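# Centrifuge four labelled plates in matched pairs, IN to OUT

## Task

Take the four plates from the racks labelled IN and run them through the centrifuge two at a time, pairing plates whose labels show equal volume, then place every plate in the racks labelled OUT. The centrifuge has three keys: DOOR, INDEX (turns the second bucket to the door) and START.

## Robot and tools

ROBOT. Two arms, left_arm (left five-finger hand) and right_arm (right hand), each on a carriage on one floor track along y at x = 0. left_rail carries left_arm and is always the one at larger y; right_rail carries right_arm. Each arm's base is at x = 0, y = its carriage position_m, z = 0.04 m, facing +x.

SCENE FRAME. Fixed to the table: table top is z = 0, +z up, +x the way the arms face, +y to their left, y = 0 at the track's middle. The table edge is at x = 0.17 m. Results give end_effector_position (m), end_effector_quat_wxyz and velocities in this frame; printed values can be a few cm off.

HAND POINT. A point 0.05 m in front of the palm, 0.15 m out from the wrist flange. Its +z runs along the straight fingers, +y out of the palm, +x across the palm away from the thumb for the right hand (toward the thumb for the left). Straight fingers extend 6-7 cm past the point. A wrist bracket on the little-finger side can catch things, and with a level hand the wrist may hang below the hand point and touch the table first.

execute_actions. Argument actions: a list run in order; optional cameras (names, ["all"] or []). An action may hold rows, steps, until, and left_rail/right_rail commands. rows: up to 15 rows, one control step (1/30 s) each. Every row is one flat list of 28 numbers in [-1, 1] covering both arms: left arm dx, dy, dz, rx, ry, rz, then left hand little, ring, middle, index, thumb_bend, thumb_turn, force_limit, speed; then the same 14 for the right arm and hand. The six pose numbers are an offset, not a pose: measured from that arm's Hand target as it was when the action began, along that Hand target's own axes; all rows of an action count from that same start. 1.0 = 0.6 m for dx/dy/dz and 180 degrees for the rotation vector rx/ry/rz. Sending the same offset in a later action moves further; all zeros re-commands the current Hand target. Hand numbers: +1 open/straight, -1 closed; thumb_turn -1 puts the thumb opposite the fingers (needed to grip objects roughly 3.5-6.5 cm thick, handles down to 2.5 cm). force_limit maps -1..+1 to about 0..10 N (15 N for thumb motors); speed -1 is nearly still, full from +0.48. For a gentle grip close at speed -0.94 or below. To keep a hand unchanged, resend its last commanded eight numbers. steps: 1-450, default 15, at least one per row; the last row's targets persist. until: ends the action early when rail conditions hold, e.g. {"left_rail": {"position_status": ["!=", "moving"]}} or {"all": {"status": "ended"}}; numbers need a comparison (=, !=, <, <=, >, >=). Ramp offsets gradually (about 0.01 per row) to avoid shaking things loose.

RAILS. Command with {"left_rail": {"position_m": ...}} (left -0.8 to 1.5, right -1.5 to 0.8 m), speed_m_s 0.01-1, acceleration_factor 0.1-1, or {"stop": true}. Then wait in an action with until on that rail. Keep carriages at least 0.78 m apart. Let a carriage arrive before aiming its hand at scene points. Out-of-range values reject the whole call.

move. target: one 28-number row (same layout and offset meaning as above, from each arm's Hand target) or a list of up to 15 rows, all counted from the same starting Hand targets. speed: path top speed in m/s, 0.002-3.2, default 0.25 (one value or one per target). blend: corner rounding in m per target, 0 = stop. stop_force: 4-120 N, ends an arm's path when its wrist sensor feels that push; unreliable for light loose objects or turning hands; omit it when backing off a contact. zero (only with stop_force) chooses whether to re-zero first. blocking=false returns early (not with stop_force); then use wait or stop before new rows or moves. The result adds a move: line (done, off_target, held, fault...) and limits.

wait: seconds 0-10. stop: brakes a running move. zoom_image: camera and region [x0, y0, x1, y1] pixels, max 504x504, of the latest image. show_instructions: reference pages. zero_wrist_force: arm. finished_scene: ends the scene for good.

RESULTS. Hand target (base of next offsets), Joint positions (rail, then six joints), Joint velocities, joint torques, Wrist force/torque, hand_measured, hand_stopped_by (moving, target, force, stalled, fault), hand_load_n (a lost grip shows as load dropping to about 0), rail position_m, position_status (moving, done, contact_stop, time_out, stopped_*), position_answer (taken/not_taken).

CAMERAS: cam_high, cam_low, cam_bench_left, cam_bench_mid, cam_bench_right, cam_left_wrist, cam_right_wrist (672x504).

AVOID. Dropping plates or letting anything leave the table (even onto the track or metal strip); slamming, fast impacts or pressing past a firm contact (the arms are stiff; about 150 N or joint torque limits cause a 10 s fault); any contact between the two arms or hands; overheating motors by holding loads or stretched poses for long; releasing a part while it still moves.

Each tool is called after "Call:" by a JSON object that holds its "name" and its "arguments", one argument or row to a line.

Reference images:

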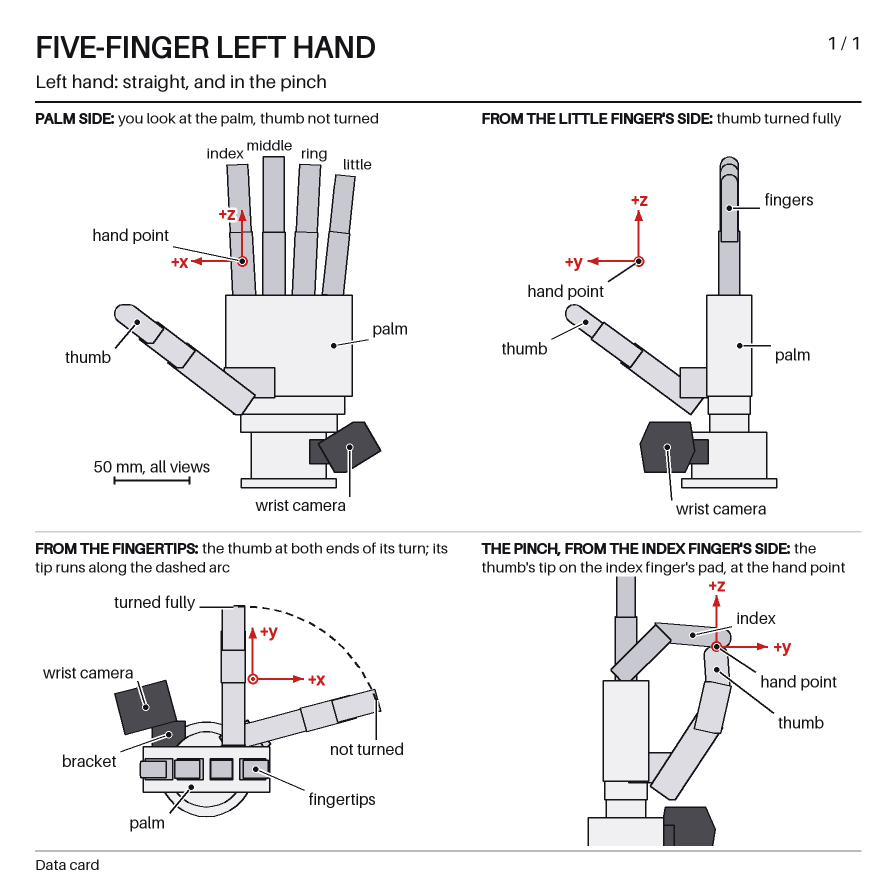

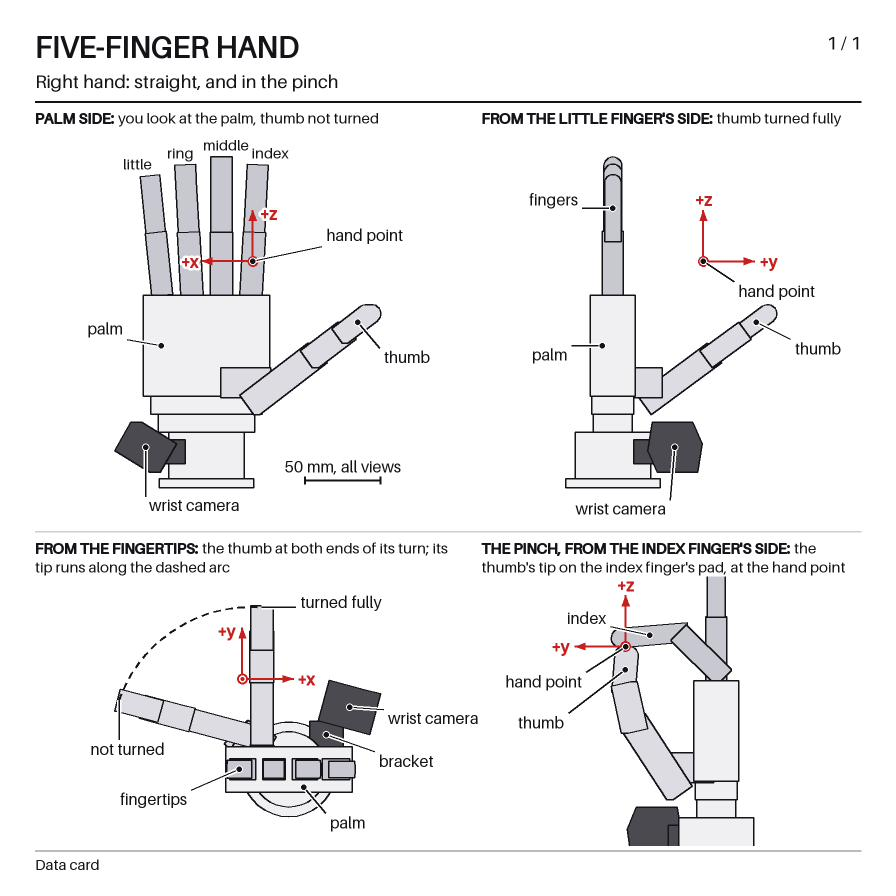

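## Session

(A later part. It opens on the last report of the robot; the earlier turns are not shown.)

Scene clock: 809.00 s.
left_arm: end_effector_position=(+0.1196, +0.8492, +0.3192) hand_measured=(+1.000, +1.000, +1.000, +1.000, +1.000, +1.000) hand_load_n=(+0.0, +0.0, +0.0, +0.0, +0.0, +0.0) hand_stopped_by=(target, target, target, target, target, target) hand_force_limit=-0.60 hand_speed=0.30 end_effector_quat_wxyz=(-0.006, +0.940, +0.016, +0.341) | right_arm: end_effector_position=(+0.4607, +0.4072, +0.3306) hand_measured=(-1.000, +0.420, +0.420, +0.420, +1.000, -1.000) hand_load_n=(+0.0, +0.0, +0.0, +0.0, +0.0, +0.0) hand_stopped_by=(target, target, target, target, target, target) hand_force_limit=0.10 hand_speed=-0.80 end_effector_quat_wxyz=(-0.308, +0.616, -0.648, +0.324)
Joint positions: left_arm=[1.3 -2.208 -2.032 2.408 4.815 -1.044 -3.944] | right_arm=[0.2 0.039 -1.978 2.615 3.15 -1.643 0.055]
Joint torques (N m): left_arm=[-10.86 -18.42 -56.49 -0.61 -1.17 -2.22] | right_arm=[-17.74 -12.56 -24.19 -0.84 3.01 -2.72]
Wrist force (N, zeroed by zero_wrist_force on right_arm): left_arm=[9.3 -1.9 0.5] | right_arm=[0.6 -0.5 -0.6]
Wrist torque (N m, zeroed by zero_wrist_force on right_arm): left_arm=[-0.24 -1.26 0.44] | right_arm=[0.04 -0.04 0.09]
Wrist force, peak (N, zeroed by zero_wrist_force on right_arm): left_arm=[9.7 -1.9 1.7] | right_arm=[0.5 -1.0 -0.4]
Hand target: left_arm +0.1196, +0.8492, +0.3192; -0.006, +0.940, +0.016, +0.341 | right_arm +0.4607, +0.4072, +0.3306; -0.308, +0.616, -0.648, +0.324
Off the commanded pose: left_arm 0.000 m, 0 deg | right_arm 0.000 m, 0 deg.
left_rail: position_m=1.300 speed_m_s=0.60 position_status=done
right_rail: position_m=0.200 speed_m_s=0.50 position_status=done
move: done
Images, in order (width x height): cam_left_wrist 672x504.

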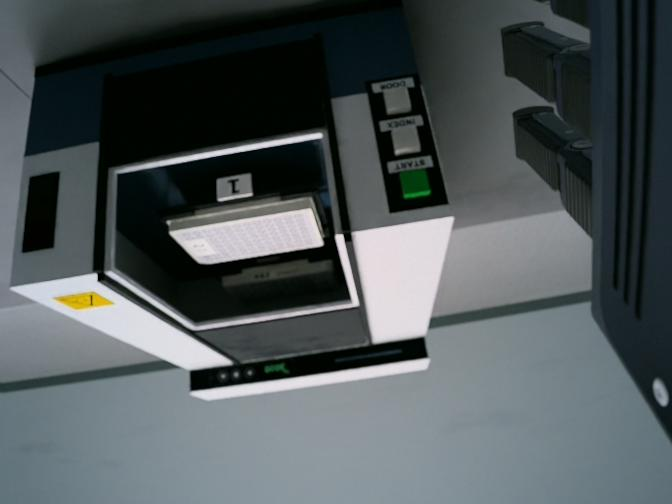

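Call:
{"name": "move", "arguments": {
  "target": [
    [0,0,0,0,0,0,1,1,1,1,1,1,-0.6,0.3,-0.583,0.0714,0.0162,0,0,0,-1,0.42,0.42,0.42,1,-1,0.1,-0.8],
    [0,0,0,0,0,0,1,1,1,1,1,1,-0.6,0.3,-0.5828,0.2169,0.1251,0,0,0,-1,0.42,0.42,0.42,1,-1,0.1,-0.8]
  ],
  "speed": [0.25,0.12]
}}

Call:
{"name": "zero_wrist_force", "arguments": {
  "arm": "right_arm"
}}

Call:
{"name": "move", "arguments": {
  "target": [0,0,0,0,0,0,1,1,1,1,1,1,-0.6,0.3,0,0.0198,0.0147,0,0,0,-1,0.42,0.42,0.42,1,-1,0.1,-0.8],
  "speed": 0.02,
  "stop_force": 5
}}

Call:
{"name": "move", "arguments": {
  "target": [0,0,0,0,0,0,1,1,1,1,1,1,-0.6,0.3,-0.0005,-0.006,0.008,0,0,0,-1,0.42,0.42,0.42,1,-1,0.1,-0.8],
  "speed": 0.01,
  "stop_force": 4
}}

Scene clock: 813.00 s.
left_arm: end_effector_position=(+0.1196, +0.8492, +0.3192) hand_measured=(+1.000, +1.000, +1.000, +1.000, +1.000, +1.000) hand_load_n=(+0.0, +0.0, +0.0, +0.0, +0.0, +0.0) hand_stopped_by=(target, target, target, target, target, target) hand_force_limit=-0.60 hand_speed=0.30 end_effector_quat_wxyz=(-0.006, +0.940, +0.016, +0.341) | right_arm: end_effector_position=(+0.4605, +0.7574, +0.1817) hand_measured=(-1.000, +0.420, +0.420, +0.420, +1.000, -1.000) hand_load_n=(+0.0, +0.0, +0.0, +0.0, +0.0, +0.0) hand_stopped_by=(target, target, target, target, target, target) hand_force_limit=0.10 hand_speed=-0.80 end_effector_quat_wxyz=(-0.308, +0.616, -0.648, +0.324)
Joint positions: left_arm=[1.3 -2.208 -2.032 2.408 4.815 -1.045 -3.944] | right_arm=[0.2 0.795 -1.245 2.276 2.957 -2.212 0.596]
Joint torques (N m): left_arm=[-9.65 -18.8 -56 -0.61 -1.64 -2.4] | right_arm=[12.37 -32.85 -11.74 -6.28 -4.49 -3.18]
Wrist force (N, zeroed by zero_wrist_force on right_arm): left_arm=[9.3 -1.8 0.2] | right_arm=[0.2 -0.3 -0.5]
Wrist torque (N m, zeroed by zero_wrist_force on right_arm): left_arm=[-0.20 -1.27 0.44] | right_arm=[0.03 -0.02 0.01]
Wrist force, peak (N, zeroed by zero_wrist_force on right_arm): left_arm=[9.6 -1.7 0.5] | right_arm=[2.2 -0.4 -0.1]
Hand target: left_arm +0.1196, +0.8492, +0.3192; -0.006, +0.940, +0.016, +0.341 | right_arm +0.4605, +0.7574, +0.1816; -0.308, +0.616, -0.648, +0.324
Off the commanded pose: left_arm 0.000 m, 0 deg | right_arm 0.000 m, 0 deg.
left_rail: position_m=1.300 speed_m_s=0.60 position_status=done
right_rail: position_m=0.200 speed_m_s=0.50 position_status=done
move: done

Wrist force sensor zeroed.

Scene clock: 814.70 s.
left_arm: end_effector_position=(+0.1196, +0.8492, +0.3192) hand_measured=(+1.000, +1.000, +1.000, +1.000, +1.000, +1.000) hand_load_n=(+0.0, +0.0, +0.0, +0.0, +0.0, +0.0) hand_stopped_by=(target, target, target, target, target, target) hand_force_limit=-0.60 hand_speed=0.30 end_effector_quat_wxyz=(-0.006, +0.940, +0.016, +0.341) | right_arm: end_effector_position=(+0.4604, +0.7574, +0.1668) hand_measured=(-1.000, +0.420, +0.420, +0.420, +1.000, -1.000) hand_load_n=(+0.0, +0.0, +0.0, +0.0, +0.0, +0.0) hand_stopped_by=(target, target, target, target, target, target) hand_force_limit=0.10 hand_speed=-0.80 end_effector_quat_wxyz=(-0.308, +0.616, -0.648, +0.324)
Joint positions: left_arm=[1.3 -2.208 -2.032 2.408 4.815 -1.045 -3.944] | right_arm=[0.2 0.795 -1.217 2.281 2.925 -2.212 0.596]
Joint torques (N m): left_arm=[-10.28 -19.47 -55.68 -0.4 -1.35 -2.29] | right_arm=[13.01 -38.27 -11.58 -6.78 -4.28 -0.13]
Wrist force (N, zeroed by zero_wrist_force on right_arm): left_arm=[9.1 -1.7 0.2] | right_arm=[0.1 -0.2 0.0]
Wrist torque (N m, zeroed by zero_wrist_force on right_arm): left_arm=[-0.20 -1.25 0.42] | right_arm=[-0.02 -0.01 -0.01]
Wrist force, peak (N, zeroed by zero_wrist_force on right_arm): left_arm=[9.4 -2.1 0.4] | right_arm=[0.6 -0.1 0.2]
Hand target: left_arm +0.1196, +0.8492, +0.3192; -0.006, +0.940, +0.016, +0.341 | right_arm +0.4604, +0.7574, +0.1668; -0.308, +0.616, -0.648, +0.324
Off the commanded pose: left_arm 0.000 m, 0 deg | right_arm 0.000 m, 0 deg.
left_rail: position_m=1.300 speed_m_s=0.60 position_status=done
right_rail: position_m=0.200 speed_m_s=0.50 position_status=done
move: done

Scene clock: 816.37 s.
left_arm: end_effector_position=(+0.1196, +0.8492, +0.3192) hand_measured=(+1.000, +1.000, +1.000, +1.000, +1.000, +1.000) hand_load_n=(+0.0, +0.0, +0.0, +0.0, +0.0, +0.0) hand_stopped_by=(target, target, target, target, target, target) hand_force_limit=-0.60 hand_speed=0.30 end_effector_quat_wxyz=(-0.006, +0.940, +0.016, +0.341) | right_arm: end_effector_position=(+0.4646, +0.7574, +0.1668) hand_measured=(-1.000, +0.420, +0.420, +0.420, +1.000, -1.000) hand_load_n=(+0.0, +0.0, +0.0, +0.0, +1.0, +0.0) hand_stopped_by=(target, target, target, target, target, target) hand_force_limit=0.10 hand_speed=-0.80 end_effector_quat_wxyz=(-0.308, +0.616, -0.648, +0.324)
Joint positions: left_arm=[1.3 -2.208 -2.032 2.408 4.815 -1.045 -3.944] | right_arm=[0.2 0.79 -1.214 2.277 2.923 -2.209 0.591]
Joint torques (N m): left_arm=[-10.54 -18.46 -56.32 -0.46 -1.15 -2.2] | right_arm=[10.27 -62.86 -13.26 -1.19 -5.15 2.38]
Wrist force (N, zeroed by zero_wrist_force on right_arm): left_arm=[9.4 -2.0 0.2] | right_arm=[0.2 1.9 -4.7]
Wrist torque (N m, zeroed by zero_wrist_force on right_arm): left_arm=[-0.24 -1.29 0.45] | right_arm=[-0.20 0.04 -0.06]
Wrist force, peak (N, zeroed by zero_wrist_force on right_arm): left_arm=[9.5 -1.9 0.1] | right_arm=[0.2 3.9 -8.4]
Hand target: left_arm +0.1196, +0.8492, +0.3192; -0.006, +0.940, +0.016, +0.341 | right_arm +0.4646, +0.7574, +0.1668; -0.308, +0.616, -0.648, +0.324 (not the last commanded pose)
Off the commanded pose: left_arm 0.000 m, 0 deg | right_arm 0.002 m, 0 deg.
left_rail: position_m=1.300 speed_m_s=0.60 position_status=done
right_rail: position_m=0.200 speed_m_s=0.50 position_status=done
move: contact (right_arm)

Contact at x .4646 as expected. Close and lift.

Call:
{"name": "execute_actions", "arguments": {
  "actions": [
    {"rows":[[0,0,0,0,0,0,1,1,1,1,1,1,-0.6,0.3,0,0,0,0,0,0,-1,0.2,0.2,0.2,1,-1,-0.5,-0.92]],"steps":110},
    {"rows":[[0,0,0,0,0,0,1,1,1,1,1,1,-0.6,0.3,0,0,0,0,0,0,-1,0.1,0.1,0.1,1,-1,0.1,-0.94]],"steps":60}
  ]
}}

Call:
{"name": "move", "arguments": {
  "target": [0,0,0,0,0,0,1,1,1,1,1,1,-0.6,0.3,0,-0.02,-0.015,0,0,0,-1,0.1,0.1,0.1,1,-1,0.1,-0.94],
  "speed": 0.02,
  "cameras": ["cam_right_wrist"]
}}

Scene clock: 822.43 s.
left_arm: end_effector_position=(+0.1196, +0.8492, +0.3192) hand_measured=(+1.000, +1.000, +1.000, +1.000, +1.000, +1.000) hand_load_n=(-0.5, +0.0, +0.0, +0.0, +0.0, +0.0) hand_stopped_by=(target, target, target, target, target, target) hand_force_limit=-0.60 hand_speed=0.30 end_effector_quat_wxyz=(-0.006, +0.940, +0.016, +0.341) | right_arm: end_effector_position=(+0.4646, +0.7574, +0.1668) hand_measured=(-1.000, +0.308, +0.324, +0.314, +1.000, -1.000) hand_load_n=(+0.0, +6.0, +6.0, +4.0, +2.5, +2.5) hand_stopped_by=(target, force, force, force, target, target) hand_force_limit=0.10 hand_speed=-0.94 end_effector_quat_wxyz=(-0.308, +0.616, -0.648, +0.324)
Joint positions: left_arm=[1.3 -2.208 -2.032 2.408 4.815 -1.045 -3.944] | right_arm=[0.2 0.79 -1.214 2.277 2.923 -2.209 0.591]
Joint torques (N m): left_arm=[-9.54 -19.32 -55.45 -0.53 -1.3 -1.83] | right_arm=[10.1 -58.99 -15.54 -2.62 1.92 1.17]
Wrist force (N, zeroed by zero_wrist_force on right_arm): left_arm=[9.2 -1.9 0.2] | right_arm=[1.2 -1.4 -0.3]
Wrist torque (N m, zeroed by zero_wrist_force on right_arm): left_arm=[-0.22 -1.26 0.43] | right_arm=[0.06 -0.05 -0.13]
Wrist force, peak (N, zeroed by zero_wrist_force on right_arm): left_arm=[9.6 -1.9 0.5] | right_arm=[0.1 2.2 -5.3]
Hand target: left_arm +0.1196, +0.8492, +0.3192; -0.006, +0.940, +0.016, +0.341 | right_arm +0.4646, +0.7574, +0.1668; -0.308, +0.616, -0.648, +0.324
Off the commanded pose: left_arm 0.000 m, 0 deg | right_arm 0.000 m, 0 deg.
left_rail: position_m=1.300 speed_m_s=0.60 position_status=done
right_rail: position_m=0.200 speed_m_s=0.50 position_status=done

Scene clock: 823.53 s.
left_arm: end_effector_position=(+0.1196, +0.8492, +0.3192) hand_measured=(+1.000, +1.000, +1.000, +1.000, +1.000, +1.000) hand_load_n=(+0.0, +0.0, +0.0, +0.0, +0.0, +0.0) hand_stopped_by=(target, target, target, target, target, target) hand_force_limit=-0.60 hand_speed=0.30 end_effector_quat_wxyz=(-0.006, +0.940, +0.016, +0.341) | right_arm: end_effector_position=(+0.4646, +0.7574, +0.1817) hand_measured=(-1.000, +0.308, +0.324, +0.314, +1.000, -1.000) hand_load_n=(+0.0, +6.0, +6.0, +5.0, +3.0, +3.0) hand_stopped_by=(target, force, force, force, target, target) hand_force_limit=0.10 hand_speed=-0.94 end_effector_quat_wxyz=(-0.308, +0.616, -0.648, +0.324)
Joint positions: left_arm=[1.3 -2.208 -2.032 2.408 4.815 -1.045 -3.944] | right_arm=[0.2 0.79 -1.242 2.272 2.955 -2.209 0.591]
Joint torques (N m): left_arm=[-11.08 -17.1 -55.45 -0.46 -1.33 -2.03] | right_arm=[4.99 -60.27 -33.87 -0.67 2.21 -1.08]
Wrist force (N, zeroed by zero_wrist_force on right_arm): left_arm=[9.4 -1.8 0.2] | right_arm=[-0.2 0.3 0.0]
Wrist torque (N m, zeroed by zero_wrist_force on right_arm): left_arm=[-0.21 -1.28 0.44] | right_arm=[0.02 0.03 -0.08]
Wrist force, peak (N, zeroed by zero_wrist_force on right_arm): left_arm=[9.6 -1.8 0.5] | right_arm=[1.3 -1.7 -0.5]
Hand target: left_arm +0.1196, +0.8492, +0.3192; -0.006, +0.940, +0.016, +0.341 | right_arm +0.4646, +0.7574, +0.1818; -0.308, +0.616, -0.648, +0.324
Off the commanded pose: left_arm 0.000 m, 0 deg | right_arm 0.000 m, 0 deg.
left_rail: position_m=1.300 speed_m_s=0.60 position_status=done
right_rail: position_m=0.200 speed_m_s=0.50 position_status=done
move: done
Images, in order (width x height): cam_right_wrist 672x504.

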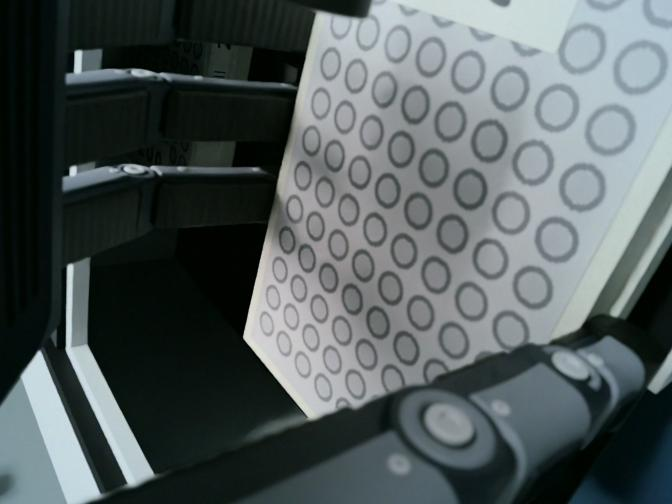

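Call:
{"name": "move", "arguments": {
  "target": [
    [0,0,0,0,0,0,1,1,1,1,1,1,-0.6,0.3,0,-0.1733,-0.1303,0,0,0,-1,0.1,0.1,0.1,1,-1,0.1,-0.94],
    [0,0,0,0,0,0,1,1,1,1,1,1,-0.6,0.3,0.5832,-0.2329,-0.1456,0,0,0,-1,0.1,0.1,0.1,1,-1,0.1,-0.94]
  ],
  "speed": [0.12,0.25],
  "blend": [0.01,0]
}}

Call:
{"name": "execute_actions", "arguments": {
  "actions": [
    {"right_rail":{"position_m":-0.2507},"steps":200,"until":{"right_rail":{"position_status":["!=","moving"]}}}
  ]
}}

Call:
{"name": "move", "arguments": {
  "target": [
    [0.2523,0.0062,0.0357,-0.1986,-0.1995,0.4661,1,1,1,1,-0.85,-1,-0.6,0.3,-0.3157,0.0713,-0.0932,-0.0003,0.3925,0.2946,-1,0.1,0.1,0.1,1,-1,0.1,-0.94],
    [0.615,0.092,0.3448,-0.1986,-0.1995,0.4661,1,1,1,1,-0.85,-1,-0.6,0.3,-0.2733,0.2058,-0.0793,-0.0003,0.3925,0.2946,-1,0.1,0.1,0.1,1,-1,0.1,-0.94]
  ],
  "speed": [0.25,0.2],
  "blend": [0.02,0],
  "cameras": ["cam_right_wrist","cam_high"]
}}

Scene clock: 828.00 s.
left_arm: end_effector_position=(+0.1196, +0.8492, +0.3192) hand_measured=(+1.000, +1.000, +1.000, +1.000, +1.000, +1.000) hand_load_n=(-0.5, +0.0, +0.0, +0.0, +0.0, +0.0) hand_stopped_by=(target, target, target, target, target, target) hand_force_limit=-0.60 hand_speed=0.30 end_effector_quat_wxyz=(-0.006, +0.940, +0.016, +0.341) | right_arm: end_effector_position=(+0.4608, +0.4072, +0.3458) hand_measured=(-1.000, +0.308, +0.324, +0.314, +1.000, -1.000) hand_load_n=(+0.0, +5.5, +6.0, +4.5, +2.5, +3.5) hand_stopped_by=(target, force, force, force, target, target) hand_force_limit=0.10 hand_speed=-0.94 end_effector_quat_wxyz=(-0.308, +0.616, -0.648, +0.324)
Joint positions: left_arm=[1.3 -2.208 -2.032 2.408 4.815 -1.045 -3.944] | right_arm=[0.2 0.039 -2.006 2.595 3.198 -1.643 0.055]
Joint torques (N m): left_arm=[-9.04 -17.6 -55.24 -0.55 -1.07 -1.82] | right_arm=[-18.43 -9.17 -25.96 -1.14 3.6 -2.66]
Wrist force (N, zeroed by zero_wrist_force on right_arm): left_arm=[9.2 -2.0 0.4] | right_arm=[0.8 0.2 0.3]
Wrist torque (N m, zeroed by zero_wrist_force on right_arm): left_arm=[-0.24 -1.25 0.43] | right_arm=[0.03 -0.09 0.11]
Wrist force, peak (N, zeroed by zero_wrist_force on right_arm): left_arm=[9.6 -1.9 -0.1] | right_arm=[-1.8 -0.8 -0.3]
Hand target: left_arm +0.1196, +0.8492, +0.3192; -0.006, +0.940, +0.016, +0.341 | right_arm +0.4608, +0.4072, +0.3458; -0.308, +0.616, -0.648, +0.324
Off the commanded pose: left_arm 0.000 m, 0 deg | right_arm 0.000 m, 0 deg.
left_rail: position_m=1.300 speed_m_s=0.60 position_status=done
right_rail: position_m=0.200 speed_m_s=0.50 position_status=done
move: done

Scene clock: 830.33 s.
left_arm: end_effector_position=(+0.1196, +0.8492, +0.3192) hand_measured=(+1.000, +1.000, +1.000, +1.000, +1.000, +1.000) hand_load_n=(+0.0, +0.0, +0.0, +0.0, +0.0, +0.0) hand_stopped_by=(target, target, target, target, target, target) hand_force_limit=-0.60 hand_speed=0.30 end_effector_quat_wxyz=(-0.006, +0.940, +0.016, +0.341) | right_arm: end_effector_position=(+0.4608, -0.0435, +0.3458) hand_measured=(-1.000, +0.308, +0.324, +0.314, +1.000, -1.000) hand_load_n=(+0.0, +5.5, +6.0, +5.0, +2.5, +3.5) hand_stopped_by=(target, force, force, force, target, target) hand_force_limit=0.10 hand_speed=-0.94 end_effector_quat_wxyz=(-0.308, +0.616, -0.648, +0.324)
Joint positions: left_arm=[1.3 -2.208 -2.032 2.408 4.815 -1.045 -3.944] | right_arm=[-0.251 0.039 -2.006 2.595 3.198 -1.643 0.055]
Joint torques (N m): left_arm=[-10.83 -16.9 -55.84 -0.91 -1.17 -1.9] | right_arm=[-14.84 -2.03 -30.8 -1.55 2.71 -2.88]
Wrist force (N, zeroed by zero_wrist_force on right_arm): left_arm=[9.3 -1.8 0.2] | right_arm=[0.1 -0.2 0.5]
Wrist torque (N m, zeroed by zero_wrist_force on right_arm): left_arm=[-0.21 -1.28 0.44] | right_arm=[-0.05 0.00 0.05]
Wrist force, peak (N, zeroed by zero_wrist_force on right_arm): left_arm=[9.5 -1.7 0.4] | right_arm=[1.1 -0.3 0.3]
Hand target: left_arm +0.1196, +0.8492, +0.3192; -0.006, +0.940, +0.016, +0.341 | right_arm +0.4608, -0.0435, +0.3458; -0.308, +0.616, -0.648, +0.324
Off the commanded pose: left_arm 0.000 m, 0 deg | right_arm 0.000 m, 0 deg.
left_rail: position_m=1.300 speed_m_s=0.60 position_status=done
right_rail: position_m=-0.251 speed_m_s=0.50 position_status=done

Scene clock: 835.83 s.
left_arm: end_effector_position=(+0.5369, +0.8082, +0.3970) hand_measured=(+1.000, +1.000, +1.000, +1.000, -0.850, -1.000) hand_load_n=(+0.0, +0.0, +0.0, +0.0, +0.0, +0.0) hand_stopped_by=(target, target, target, target, target, target) hand_force_limit=-0.60 hand_speed=0.30 end_effector_quat_wxyz=(+0.039, +0.723, -0.689, -0.035) | right_arm: end_effector_position=(+0.3571, +0.1260, +0.2757) hand_measured=(-1.000, +0.308, +0.324, +0.314, +1.000, -1.000) hand_load_n=(+0.0, +5.5, +6.0, +4.5, +2.5, +3.5) hand_stopped_by=(target, force, force, force, target, target) hand_force_limit=0.10 hand_speed=-0.94 end_effector_quat_wxyz=(-0.005, +0.010, +0.895, -0.447)
Joint positions: left_arm=[1.3 -0.859 -1.431 1.722 4.485 -1.656 -0.904] | right_arm=[-0.251 0.761 -1.524 2.009 4.981 -2.173 2.597]
Joint torques (N m): left_arm=[6.35 -42.63 -60.64 -1.76 2.32 2.35] | right_arm=[12.96 -52.87 -25.53 -4.68 2.63 2.4]
Wrist force (N, zeroed by zero_wrist_force on right_arm): left_arm=[8.1 -2.1 -0.2] | right_arm=[0.1 0.6 0.2]
Wrist torque (N m, zeroed by zero_wrist_force on right_arm): left_arm=[-0.33 -1.23 0.44] | right_arm=[0.04 -0.03 -0.25]
Wrist force, peak (N, zeroed by zero_wrist_force on right_arm): left_arm=[9.4 -2.6 -0.1] | right_arm=[1.1 -0.1 0.3]
Hand target: left_arm +0.5371, +0.8082, +0.3970; +0.039, +0.723, -0.689, -0.035 | right_arm +0.3571, +0.1260, +0.2757; -0.005, +0.010, +0.895, -0.447
Off the commanded pose: left_arm 0.000 m, 0 deg | right_arm 0.000 m, 0 deg.
left_rail: position_m=1.300 speed_m_s=0.60 position_status=done
right_rail: position_m=-0.251 speed_m_s=0.50 position_status=done
move: done
Images, in order (width x height): cam_high 672x504, cam_right_wrist 672x504.

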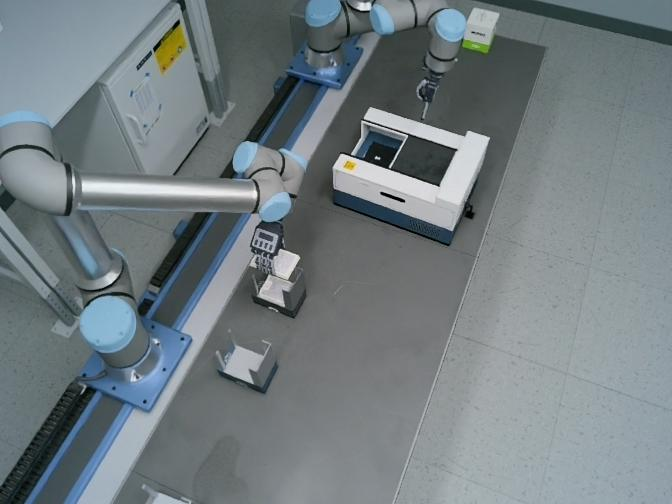

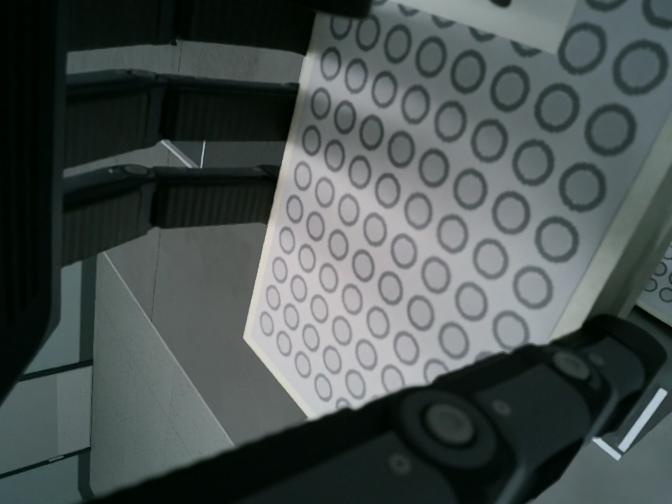

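Call:
{"name": "move", "arguments": {
  "target": [0,0,0,0,0,0,1,1,1,1,-0.85,-1,-0.6,0.3,0.0013,0.2379,0.1779,0,0,0,-1,0.1,0.1,0.1,1,-1,0.1,-0.94],
  "speed": 0.04,
  "stop_force": 5,
  "cameras": ["cam_high","cam_right_wrist"]
}}

Scene clock: 841.67 s.
left_arm: end_effector_position=(+0.5371, +0.8082, +0.3970) hand_measured=(+1.000, +1.000, +1.000, +1.000, -0.850, -1.000) hand_load_n=(+0.0, +0.0, +0.0, +0.0, +0.5, +0.0) hand_stopped_by=(target, target, target, target, target, target) hand_force_limit=-0.60 hand_speed=0.30 end_effector_quat_wxyz=(+0.039, +0.723, -0.689, -0.035) | right_arm: end_effector_position=(+0.3562, +0.1265, +0.0975) hand_measured=(-1.000, +0.308, +0.324, +0.314, +1.000, -1.000) hand_load_n=(+0.0, +5.5, +6.0, +4.5, +2.5, +4.0) hand_stopped_by=(target, force, force, force, target, target) hand_force_limit=0.10 hand_speed=-0.94 end_effector_quat_wxyz=(-0.005, +0.010, +0.895, -0.447)
Joint positions: left_arm=[1.3 -0.859 -1.431 1.721 4.485 -1.656 -0.904] | right_arm=[-0.251 0.762 -1.319 2.159 4.626 -2.172 2.599]
Joint torques (N m): left_arm=[8.87 -43.87 -58.49 -1.35 -1.36 2.18] | right_arm=[12.82 -35.69 -16.3 -4.43 2.55 -1.17]
Wrist force (N, zeroed by zero_wrist_force on right_arm): left_arm=[8.1 -1.9 -0.6] | right_arm=[-0.8 0.2 0.5]
Wrist torque (N m, zeroed by zero_wrist_force on right_arm): left_arm=[-0.28 -1.24 0.43] | right_arm=[-0.03 -0.01 -0.25]
Wrist force, peak (N, zeroed by zero_wrist_force on right_arm): left_arm=[8.5 -1.7 -0.7] | right_arm=[-1.6 0.0 0.2]
Hand target: left_arm +0.5371, +0.8082, +0.3970; +0.039, +0.723, -0.689, -0.035 | right_arm +0.3562, +0.1265, +0.0975; -0.005, +0.010, +0.895, -0.447
Off the commanded pose: left_arm 0.000 m, 0 deg | right_arm 0.000 m, 0 deg.
left_rail: position_m=1.300 speed_m_s=0.60 position_status=done
right_rail: position_m=-0.251 speed_m_s=0.50 position_status=done
move: done
Images, in order (width x height): cam_high 672x504, cam_right_wrist 672x504.

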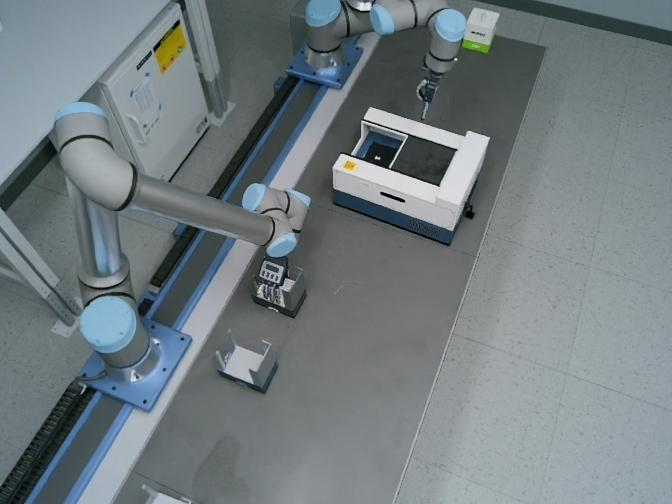

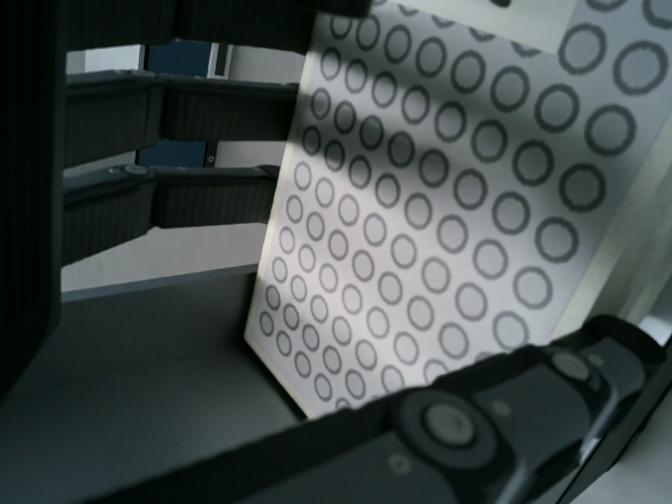

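Call:
{"name": "move", "arguments": {
  "target": [0,0,0,0,0,0,1,1,1,1,-0.85,-1,-0.6,0.3,0,0.0053,0.004,0,0,0,-1,0.1,0.1,0.1,1,-1,0.1,-0.94],
  "speed": 0.01,
  "stop_force": 4
}}

Scene clock: 843.33 s.
left_arm: end_effector_position=(+0.5371, +0.8082, +0.3970) hand_measured=(+1.000, +1.000, +1.000, +1.000, -0.850, -1.000) hand_load_n=(+0.0, +0.0, +0.0, +0.0, +0.0, +0.0) hand_stopped_by=(target, target, target, target, target, target) hand_force_limit=-0.60 hand_speed=0.30 end_effector_quat_wxyz=(+0.039, +0.723, -0.689, -0.035) | right_arm: end_effector_position=(+0.3562, +0.1265, +0.0958) hand_measured=(-1.000, +0.308, +0.324, +0.314, +1.000, -1.000) hand_load_n=(+0.0, +5.5, +6.0, +5.0, +2.5, +3.5) hand_stopped_by=(target, force, force, force, target, target) hand_force_limit=0.10 hand_speed=-0.94 end_effector_quat_wxyz=(-0.005, +0.010, +0.895, -0.447)
Joint positions: left_arm=[1.3 -0.859 -1.431 1.721 4.485 -1.656 -0.904] | right_arm=[-0.251 0.762 -1.316 2.16 4.623 -2.172 2.599]
Joint torques (N m): left_arm=[7.65 -42.06 -58.72 -1.43 -1.54 1.91] | right_arm=[11.96 -61.84 -35.67 1.78 2.52 -1.29]
Wrist force (N, zeroed by zero_wrist_force on right_arm): left_arm=[8.2 -1.3 -0.1] | right_arm=[-2.6 0.8 0.7]
Wrist torque (N m, zeroed by zero_wrist_force on right_arm): left_arm=[-0.21 -1.25 0.43] | right_arm=[-0.02 -0.13 -0.22]
Wrist force, peak (N, zeroed by zero_wrist_force on right_arm): left_arm=[8.4 -2.1 -0.3] | right_arm=[-1.4 -6.6 -3.4]
Hand target: left_arm +0.5371, +0.8082, +0.3970; +0.039, +0.723, -0.689, -0.035 | right_arm +0.3562, +0.1265, +0.0958; -0.005, +0.010, +0.895, -0.447 (not the last commanded pose)
Off the commanded pose: left_arm 0.000 m, 0 deg | right_arm 0.002 m, 0 deg.
left_rail: position_m=1.300 speed_m_s=0.60 position_status=done
right_rail: position_m=-0.251 speed_m_s=0.50 position_status=done
move: contact (right_arm)

Call:
{"name": "move", "arguments": {
  "target": [0,0,0,0,0,0,1,1,1,1,-0.85,-1,-0.6,0.3,0,-0.0011,-0.0008,0,0,0,-1,0.1,0.1,0.1,1,-1,0.1,-0.94],
  "speed": 0.01
}}

Call:
{"name": "execute_actions", "arguments": {
  "actions": [
    {"rows":[[0,0,0,0,0,0,1,1,1,1,-0.85,-1,-0.6,0.3,0,0,0,0,0,0,-1,0.5,0.5,0.5,1,-1,0.1,-0.8]],"steps":60}
  ]
}}

Call:
{"name": "move", "arguments": {
  "target": [
    [0,0,0,0,0,0,1,1,1,1,-0.85,-1,-0.6,0.3,0,0.005,-0.0067,0,0,0,-1,0.5,0.5,0.5,1,-1,0.1,-0.8],
    [0,0,0,0,0,0,1,1,1,1,-0.85,-1,-0.6,0.3,0,-0.0216,-0.0267,0,0,0,-1,0.5,0.5,0.5,1,-1,0.1,-0.8],
    [0,0,0,0,0,0,1,1,1,1,-0.85,-1,-0.6,0.3,0.0002,-0.2326,-0.1855,0,0,0,-1,0.5,0.5,0.5,1,-1,0.1,-0.8]
  ],
  "speed": [0.02,0.04,0.15],
  "cameras": ["cam_high","cam_right_wrist","cam_left_wrist"]
}}

Scene clock: 844.40 s.
left_arm: end_effector_position=(+0.5371, +0.8082, +0.3970) hand_measured=(+1.000, +1.000, +1.000, +1.000, -0.850, -1.000) hand_load_n=(+0.0, +0.0, +0.0, +0.0, +0.0, +0.0) hand_stopped_by=(target, target, target, target, target, target) hand_force_limit=-0.60 hand_speed=0.30 end_effector_quat_wxyz=(+0.039, +0.723, -0.689, -0.035) | right_arm: end_effector_position=(+0.3562, +0.1265, +0.0966) hand_measured=(-1.000, +0.308, +0.324, +0.314, +1.000, -1.000) hand_load_n=(+0.0, +5.5, +6.0, +5.0, +3.0, +3.5) hand_stopped_by=(target, force, force, force, target, target) hand_force_limit=0.10 hand_speed=-0.94 end_effector_quat_wxyz=(-0.005, +0.010, +0.895, -0.447)
Joint positions: left_arm=[1.3 -0.859 -1.431 1.721 4.485 -1.656 -0.904] | right_arm=[-0.251 0.762 -1.317 2.159 4.624 -2.172 2.599]
Joint torques (N m): left_arm=[7.57 -42.11 -58.36 -1.5 -1.52 1.81] | right_arm=[6.39 -59.86 -35.51 1.64 1.83 -1.78]
Wrist force (N, zeroed by zero_wrist_force on right_arm): left_arm=[8.1 -1.7 -0.4] | right_arm=[-2.4 0.5 0.6]
Wrist torque (N m, zeroed by zero_wrist_force on right_arm): left_arm=[-0.26 -1.24 0.43] | right_arm=[-0.03 -0.17 -0.21]
Wrist force, peak (N, zeroed by zero_wrist_force on right_arm): left_arm=[8.4 -1.9 -0.3] | right_arm=[-2.8 0.9 0.6]
Hand target: left_arm +0.5371, +0.8082, +0.3970; +0.039, +0.723, -0.689, -0.035 | right_arm +0.3562, +0.1265, +0.0967; -0.005, +0.010, +0.895, -0.447
Off the commanded pose: left_arm 0.000 m, 0 deg | right_arm 0.000 m, 0 deg.
left_rail: position_m=1.300 speed_m_s=0.60 position_status=done
right_rail: position_m=-0.251 speed_m_s=0.50 position_status=done
move: done

Scene clock: 846.60 s.
left_arm: end_effector_position=(+0.5371, +0.8082, +0.3970) hand_measured=(+1.000, +1.000, +1.000, +1.000, -0.850, -1.000) hand_load_n=(+0.0, +0.0, +0.0, -0.5, +0.0, +0.0) hand_stopped_by=(target, target, target, target, target, target) hand_force_limit=-0.60 hand_speed=0.30 end_effector_quat_wxyz=(+0.039, +0.723, -0.689, -0.035) | right_arm: end_effector_position=(+0.3562, +0.1265, +0.0967) hand_measured=(-1.000, +0.500, +0.500, +0.500, +1.000, -1.000) hand_load_n=(+0.0, +0.0, +0.0, -0.5, +0.5, +1.5) hand_stopped_by=(target, target, target, target, target, target) hand_force_limit=0.10 hand_speed=-0.80 end_effector_quat_wxyz=(-0.005, +0.010, +0.895, -0.447)
Joint positions: left_arm=[1.3 -0.859 -1.431 1.721 4.485 -1.656 -0.904] | right_arm=[-0.251 0.762 -1.317 2.159 4.624 -2.172 2.599]
Joint torques (N m): left_arm=[8.1 -42.35 -58.7 -1.64 -1.53 1.67] | right_arm=[-8.87 -54.47 -17.16 0.83 -0.6 -1.56]
Wrist force (N, zeroed by zero_wrist_force on right_arm): left_arm=[7.9 -1.9 -0.3] | right_arm=[-1.1 1.3 -2.1]
Wrist torque (N m, zeroed by zero_wrist_force on right_arm): left_arm=[-0.30 -1.20 0.42] | right_arm=[-0.06 0.02 -0.19]
Wrist force, peak (N, zeroed by zero_wrist_force on right_arm): left_arm=[8.3 -2.3 -0.5] | right_arm=[-1.4 1.6 -3.1]
Hand target: left_arm +0.5371, +0.8082, +0.3970; +0.039, +0.723, -0.689, -0.035 | right_arm +0.3562, +0.1265, +0.0967; -0.005, +0.010, +0.895, -0.447
Off the commanded pose: left_arm 0.000 m, 0 deg | right_arm 0.000 m, 0 deg.
left_rail: position_m=1.300 speed_m_s=0.60 position_status=done
right_rail: position_m=-0.251 speed_m_s=0.50 position_status=done

Scene clock: 849.67 s.
left_arm: end_effector_position=(+0.5371, +0.8082, +0.3970) hand_measured=(+1.000, +1.000, +1.000, +1.000, -0.850, -1.000) hand_load_n=(+0.0, +0.0, +0.0, +0.0, +0.0, +0.0) hand_stopped_by=(target, target, target, target, target, target) hand_force_limit=-0.60 hand_speed=0.30 end_effector_quat_wxyz=(+0.039, +0.723, -0.689, -0.035) | right_arm: end_effector_position=(+0.3564, +0.1315, +0.2750) hand_measured=(-1.000, +0.500, +0.500, +0.500, +1.000, -1.000) hand_load_n=(+0.0, +0.0, +0.0, +0.0, +0.0, +0.0) hand_stopped_by=(target, target, target, target, target, target) hand_force_limit=0.10 hand_speed=-0.80 end_effector_quat_wxyz=(-0.005, +0.010, +0.895, -0.447)
Joint positions: left_arm=[1.3 -0.859 -1.431 1.721 4.485 -1.656 -0.904] | right_arm=[-0.251 0.768 -1.516 2.001 4.984 -2.168 2.604]
Joint torques (N m): left_arm=[8.11 -44.73 -58.21 -1.4 -1.36 2.07] | right_arm=[13.18 -51.04 -45.69 0.95 1.27 2.17]
Wrist force (N, zeroed by zero_wrist_force on right_arm): left_arm=[8.1 -1.5 -0.6] | right_arm=[0.0 -0.1 0.4]
Wrist torque (N m, zeroed by zero_wrist_force on right_arm): left_arm=[-0.22 -1.24 0.42] | right_arm=[-0.05 -0.03 -0.27]
Wrist force, peak (N, zeroed by zero_wrist_force on right_arm): left_arm=[8.5 -1.9 -0.5] | right_arm=[-1.2 1.5 -2.0]
Hand target: left_arm +0.5371, +0.8082, +0.3970; +0.039, +0.723, -0.689, -0.035 | right_arm +0.3563, +0.1315, +0.2751; -0.005, +0.010, +0.895, -0.447
Off the commanded pose: left_arm 0.000 m, 0 deg | right_arm 0.000 m, 0 deg.
left_rail: position_m=1.300 speed_m_s=0.60 position_status=done
right_rail: position_m=-0.251 speed_m_s=0.50 position_status=done
move: done
Images, in order (width x height): cam_high 672x504, cam_left_wrist 672x504, cam_right_wrist 672x504.

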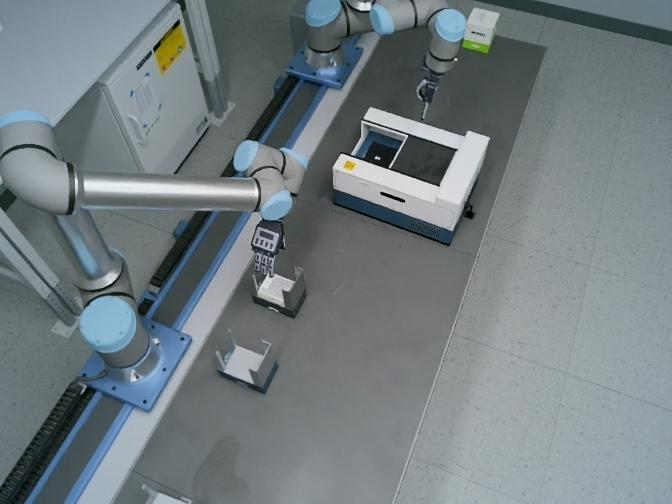

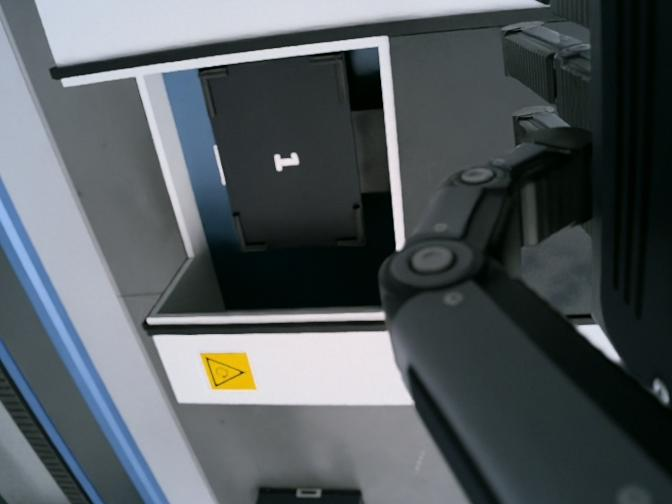

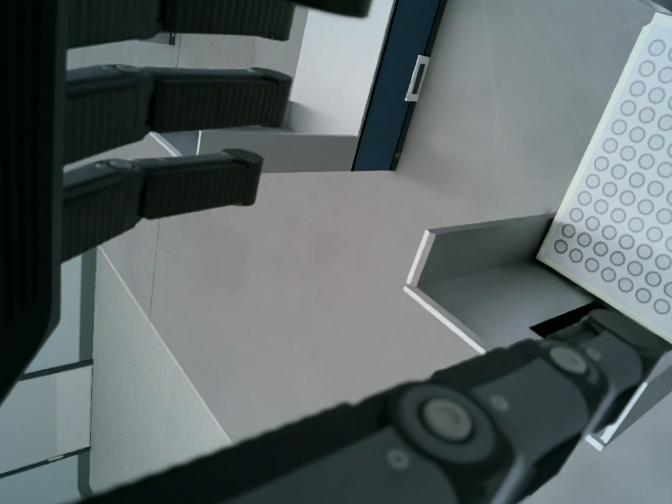

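Call:
{"name": "zoom_image", "arguments": {
  "camera": "cam_high",
  "region": [240, 240, 320, 320]
}}

Scaled by 6.300.

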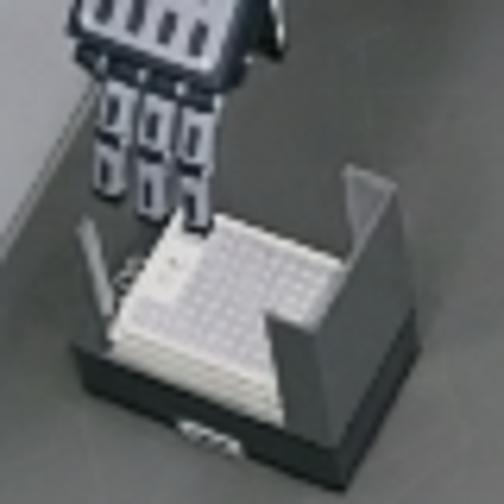

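Call:
{"name": "move", "arguments": {
  "target": [0,0,0,0,0,0,1,1,1,1,-0.85,-1,-0.6,0.3,-0.0081,-0.0027,-0.0242,0,-0.0051,-0.0038,-1,1,1,1,1,-1,0,0],
  "speed": 0.1
}}

Call:
{"name": "execute_actions", "arguments": {
  "actions": [
    {"right_rail":{"position_m":-1.2717,"speed_m_s":0.7},"steps":250,"until":{"right_rail":{"position_status":["!=","moving"]}}}
  ],
  "cameras": ["cam_right_wrist","cam_high","cam_bench_right"]
}}

Scene clock: 850.93 s.
left_arm: end_effector_position=(+0.5371, +0.8082, +0.3970) hand_measured=(+1.000, +1.000, +1.000, +1.000, -0.850, -1.000) hand_load_n=(+0.0, +0.0, +0.0, +0.0, +0.0, +0.0) hand_stopped_by=(target, target, target, target, target, target) hand_force_limit=-0.60 hand_speed=0.30 end_effector_quat_wxyz=(+0.039, +0.723, -0.689, -0.035) | right_arm: end_effector_position=(+0.3614, +0.1420, +0.2850) hand_measured=(-1.000, +1.000, +1.000, +1.000, +1.000, -1.000) hand_load_n=(+0.0, -0.5, +0.0, +0.0, +0.0, +0.0) hand_stopped_by=(target, target, target, target, target, target) hand_force_limit=0.00 hand_speed=0.00 end_effector_quat_wxyz=(-0.001, +0.001, +0.895, -0.447)
Joint positions: left_arm=[1.3 -0.859 -1.431 1.721 4.485 -1.656 -0.904] | right_arm=[-0.251 0.777 -1.51 1.975 4.998 -2.175 2.595]
Joint torques (N m): left_arm=[8.04 -43.55 -59 -1.71 -1.47 1.66] | right_arm=[10.64 -31.04 -46.21 1.13 -4.61 -2.87]
Wrist force (N, zeroed by zero_wrist_force on right_arm): left_arm=[8.3 -1.9 -0.4] | right_arm=[0.4 -0.2 0.0]
Wrist torque (N m, zeroed by zero_wrist_force on right_arm): left_arm=[-0.28 -1.27 0.45] | right_arm=[-0.05 -0.09 0.00]
Wrist force, peak (N, zeroed by zero_wrist_force on right_arm): left_arm=[8.5 -2.0 -0.5] | right_arm=[0.1 -0.2 0.7]
Hand target: left_arm +0.5371, +0.8082, +0.3970; +0.039, +0.723, -0.689, -0.035 | right_arm +0.3614, +0.1421, +0.2851; -0.001, +0.001, +0.895, -0.447
Off the commanded pose: left_arm 0.000 m, 0 deg | right_arm 0.000 m, 0 deg.
left_rail: position_m=1.300 speed_m_s=0.60 position_status=done
right_rail: position_m=-0.251 speed_m_s=0.50 position_status=done
move: done

Scene clock: 854.33 s.
left_arm: end_effector_position=(+0.5371, +0.8082, +0.3970) hand_measured=(+1.000, +1.000, +1.000, +1.000, -0.850, -1.000) hand_load_n=(+0.0, +0.0, +0.0, +0.0, +0.0, +0.0) hand_stopped_by=(target, target, target, target, target, target) hand_force_limit=-0.60 hand_speed=0.30 end_effector_quat_wxyz=(+0.039, +0.723, -0.689, -0.035) | right_arm: end_effector_position=(+0.3614, -0.8789, +0.2851) hand_measured=(-1.000, +1.000, +1.000, +1.000, +1.000, -1.000) hand_load_n=(+0.0, +0.0, +0.0, +0.0, +0.0, +0.0) hand_stopped_by=(target, target, target, target, target, target) hand_force_limit=0.00 hand_speed=0.00 end_effector_quat_wxyz=(-0.001, +0.001, +0.895, -0.447)
Joint positions: left_arm=[1.3 -0.859 -1.431 1.721 4.485 -1.656 -0.904] | right_arm=[-1.272 0.777 -1.509 1.975 4.998 -2.175 2.595]
Joint torques (N m): left_arm=[8.47 -43.33 -58.61 -1.47 -1.53 1.9] | right_arm=[6.27 -45.54 -28.78 -3.88 -1.58 -2.89]
Wrist force (N, zeroed by zero_wrist_force on right_arm): left_arm=[8.0 -2.0 -0.3] | right_arm=[0.1 0.3 0.0]
Wrist torque (N m, zeroed by zero_wrist_force on right_arm): left_arm=[-0.31 -1.22 0.43] | right_arm=[0.02 -0.04 -0.01]
Wrist force, peak (N, zeroed by zero_wrist_force on right_arm): left_arm=[8.4 -2.1 -0.6] | right_arm=[0.1 -0.8 0.9]
Hand target: left_arm +0.5371, +0.8082, +0.3970; +0.039, +0.723, -0.689, -0.035 | right_arm +0.3614, -0.8789, +0.2851; -0.001, +0.001, +0.895, -0.447
Off the commanded pose: left_arm 0.000 m, 0 deg | right_arm 0.000 m, 0 deg.
left_rail: position_m=1.300 speed_m_s=0.60 position_status=done
right_rail: position_m=-1.272 speed_m_s=0.70 position_status=done
Images, in order (width x height): cam_high 672x504, cam_bench_right 672x504, cam_right_wrist 672x504.

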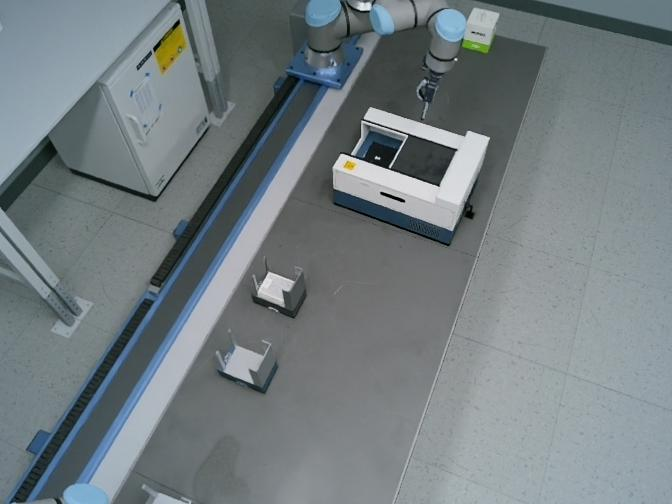

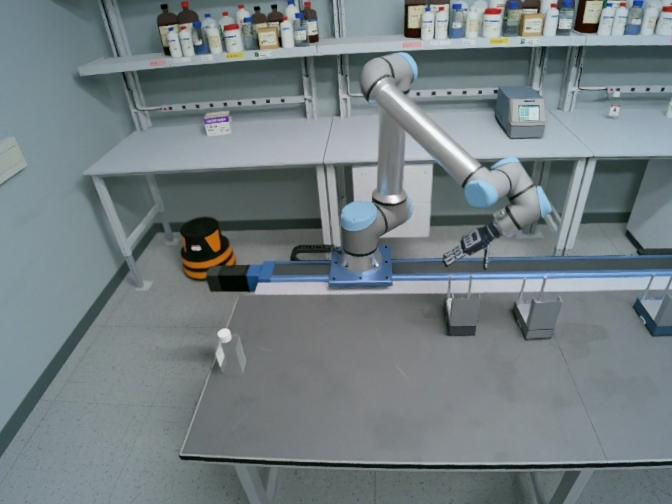

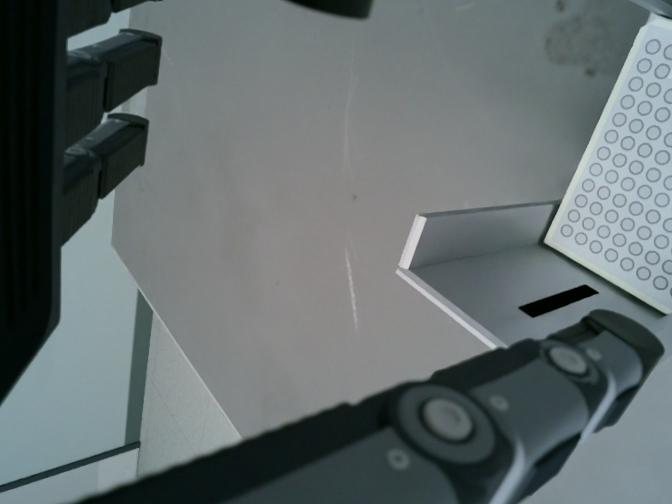

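Call:
{"name": "move", "arguments": {
  "target": [0,0,0,0,0,0,1,1,1,1,-0.85,-1,-0.6,0.3,-0.0002,0.2465,0.1855,0,0,0,-1,1,1,1,1,-1,0,0],
  "speed": 0.15
}}

Call:
{"name": "move", "arguments": {
  "target": [0,0,0,0,0,0,1,1,1,1,-0.85,-1,-0.6,0.3,0,0.0258,0.0194,0,0,0,-1,1,1,1,1,-1,0,0],
  "speed": 0.03,
  "stop_force": 5
}}

Call:
{"name": "move", "arguments": {
  "target": [0,0,0,0,0,0,1,1,1,1,-0.85,-1,-0.6,0.3,-0.0001,-0.02,0.0266,0,0,0,-1,1,1,1,1,-1,0,0],
  "speed": 0.014,
  "stop_force": 4,
  "cameras": ["cam_right_wrist"]
}}

Scene clock: 856.60 s.
left_arm: end_effector_position=(+0.5371, +0.8082, +0.3970) hand_measured=(+1.000, +1.000, +1.000, +1.000, -0.850, -1.000) hand_load_n=(+0.0, +0.0, +0.0, +0.0, +0.0, +0.0) hand_stopped_by=(target, target, target, target, target, target) hand_force_limit=-0.60 hand_speed=0.30 end_effector_quat_wxyz=(+0.039, +0.723, -0.689, -0.035) | right_arm: end_effector_position=(+0.3614, -0.8790, +0.1001) hand_measured=(-1.000, +1.000, +1.000, +1.000, +1.000, -1.000) hand_load_n=(+0.0, +0.0, +0.0, +0.0, +0.0, +0.0) hand_stopped_by=(target, target, target, target, target, target) hand_force_limit=0.00 hand_speed=0.00 end_effector_quat_wxyz=(-0.001, +0.001, +0.895, -0.447)
Joint positions: left_arm=[1.3 -0.859 -1.431 1.721 4.485 -1.656 -0.904] | right_arm=[-1.272 0.777 -1.304 2.132 4.636 -2.175 2.595]
Joint torques (N m): left_arm=[8.3 -45.1 -58.55 -1.15 -1.46 1.7] | right_arm=[-14.88 -35.86 -17.43 -4.24 -3.95 -2.93]
Wrist force (N, zeroed by zero_wrist_force on right_arm): left_arm=[7.9 -1.9 -0.5] | right_arm=[0.1 -0.4 0.5]
Wrist torque (N m, zeroed by zero_wrist_force on right_arm): left_arm=[-0.28 -1.21 0.42] | right_arm=[-0.12 -0.06 -0.01]
Wrist force, peak (N, zeroed by zero_wrist_force on right_arm): left_arm=[8.5 -1.9 -0.7] | right_arm=[0.1 0.9 0.8]
Hand target: left_arm +0.5371, +0.8082, +0.3970; +0.039, +0.723, -0.689, -0.035 | right_arm +0.3615, -0.8790, +0.1000; -0.001, +0.001, +0.895, -0.447
Off the commanded pose: left_arm 0.000 m, 0 deg | right_arm 0.000 m, 0 deg.
left_rail: position_m=1.300 speed_m_s=0.60 position_status=done
right_rail: position_m=-1.272 speed_m_s=0.70 position_status=done
move: done

Scene clock: 858.23 s.
left_arm: end_effector_position=(+0.5371, +0.8082, +0.3970) hand_measured=(+1.000, +1.000, +1.000, +1.000, -0.850, -1.000) hand_load_n=(+0.0, +0.0, +0.0, +0.0, +0.0, +0.0) hand_stopped_by=(target, target, target, target, target, target) hand_force_limit=-0.60 hand_speed=0.30 end_effector_quat_wxyz=(+0.039, +0.723, -0.689, -0.035) | right_arm: end_effector_position=(+0.3615, -0.8790, +0.0807) hand_measured=(-1.000, +1.000, +1.000, +1.000, +1.000, -1.000) hand_load_n=(+0.0, +0.0, +0.0, +0.0, +0.0, +0.0) hand_stopped_by=(target, target, target, target, target, target) hand_force_limit=0.00 hand_speed=0.00 end_effector_quat_wxyz=(-0.001, +0.001, +0.895, -0.447)
Joint positions: left_arm=[1.3 -0.859 -1.431 1.721 4.485 -1.656 -0.904] | right_arm=[-1.272 0.777 -1.275 2.142 4.597 -2.175 2.595]
Joint torques (N m): left_arm=[7.32 -43.49 -57.94 -1.52 -1.53 1.47] | right_arm=[-17.03 -38.52 -15.81 -4.56 -4.17 0.22]
Wrist force (N, zeroed by zero_wrist_force on right_arm): left_arm=[8.5 -2.0 -0.4] | right_arm=[0.0 -0.4 0.1]
Wrist torque (N m, zeroed by zero_wrist_force on right_arm): left_arm=[-0.30 -1.30 0.47] | right_arm=[-0.09 -0.04 -0.02]
Wrist force, peak (N, zeroed by zero_wrist_force on right_arm): left_arm=[8.5 -2.0 -0.4] | right_arm=[0.0 -0.1 0.7]
Hand target: left_arm +0.5371, +0.8082, +0.3970; +0.039, +0.723, -0.689, -0.035 | right_arm +0.3615, -0.8790, +0.0807; -0.001, +0.001, +0.895, -0.447
Off the commanded pose: left_arm 0.000 m, 0 deg | right_arm 0.000 m, 0 deg.
left_rail: position_m=1.300 speed_m_s=0.60 position_status=done
right_rail: position_m=-1.272 speed_m_s=0.70 position_status=done
move: done

Scene clock: 860.60 s.
left_arm: end_effector_position=(+0.5371, +0.8082, +0.3970) hand_measured=(+1.000, +1.000, +1.000, +1.000, -0.850, -1.000) hand_load_n=(+0.0, +0.0, +0.0, +0.0, +0.0, +0.0) hand_stopped_by=(target, target, target, target, target, target) hand_force_limit=-0.60 hand_speed=0.30 end_effector_quat_wxyz=(+0.039, +0.723, -0.689, -0.035) | right_arm: end_effector_position=(+0.3615, -0.8955, +0.0806) hand_measured=(-1.000, +1.000, +1.000, +1.000, +1.000, -1.000) hand_load_n=(+0.0, +0.0, +0.0, +0.0, +1.0, -1.0) hand_stopped_by=(target, target, target, target, target, target) hand_force_limit=0.00 hand_speed=0.00 end_effector_quat_wxyz=(-0.001, +0.001, +0.895, -0.447)
Joint positions: left_arm=[1.3 -0.859 -1.431 1.721 4.485 -1.656 -0.904] | right_arm=[-1.272 0.758 -1.294 2.171 4.576 -2.188 2.578]
Joint torques (N m): left_arm=[7.74 -43.58 -59.05 -1.43 -1.6 1.76] | right_arm=[10.33 -37.38 -35.15 1.78 2.34 2.43]
Wrist force (N, zeroed by zero_wrist_force on right_arm): left_arm=[8.3 -1.7 -0.4] | right_arm=[0.9 1.8 -3.1]
Wrist torque (N m, zeroed by zero_wrist_force on right_arm): left_arm=[-0.26 -1.26 0.44] | right_arm=[-0.09 -0.03 -0.15]
Wrist force, peak (N, zeroed by zero_wrist_force on right_arm): left_arm=[8.3 -2.1 -0.3] | right_arm=[1.5 5.2 -8.2]
Hand target: left_arm +0.5371, +0.8082, +0.3970; +0.039, +0.723, -0.689, -0.035 | right_arm +0.3615, -0.8955, +0.0806; -0.001, +0.001, +0.895, -0.447 (not the last commanded pose)
Off the commanded pose: left_arm 0.000 m, 0 deg | right_arm 0.003 m, 0 deg.
left_rail: position_m=1.300 speed_m_s=0.60 position_status=done
right_rail: position_m=-1.272 speed_m_s=0.70 position_status=done
move: contact (right_arm)
Images, in order (width x height): cam_right_wrist 672x504.

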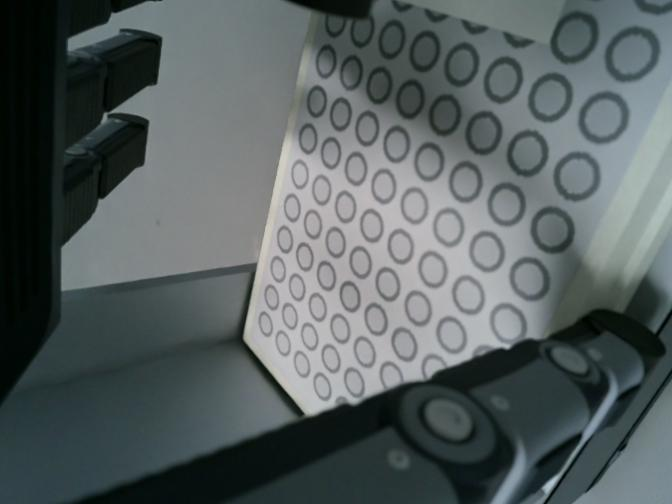

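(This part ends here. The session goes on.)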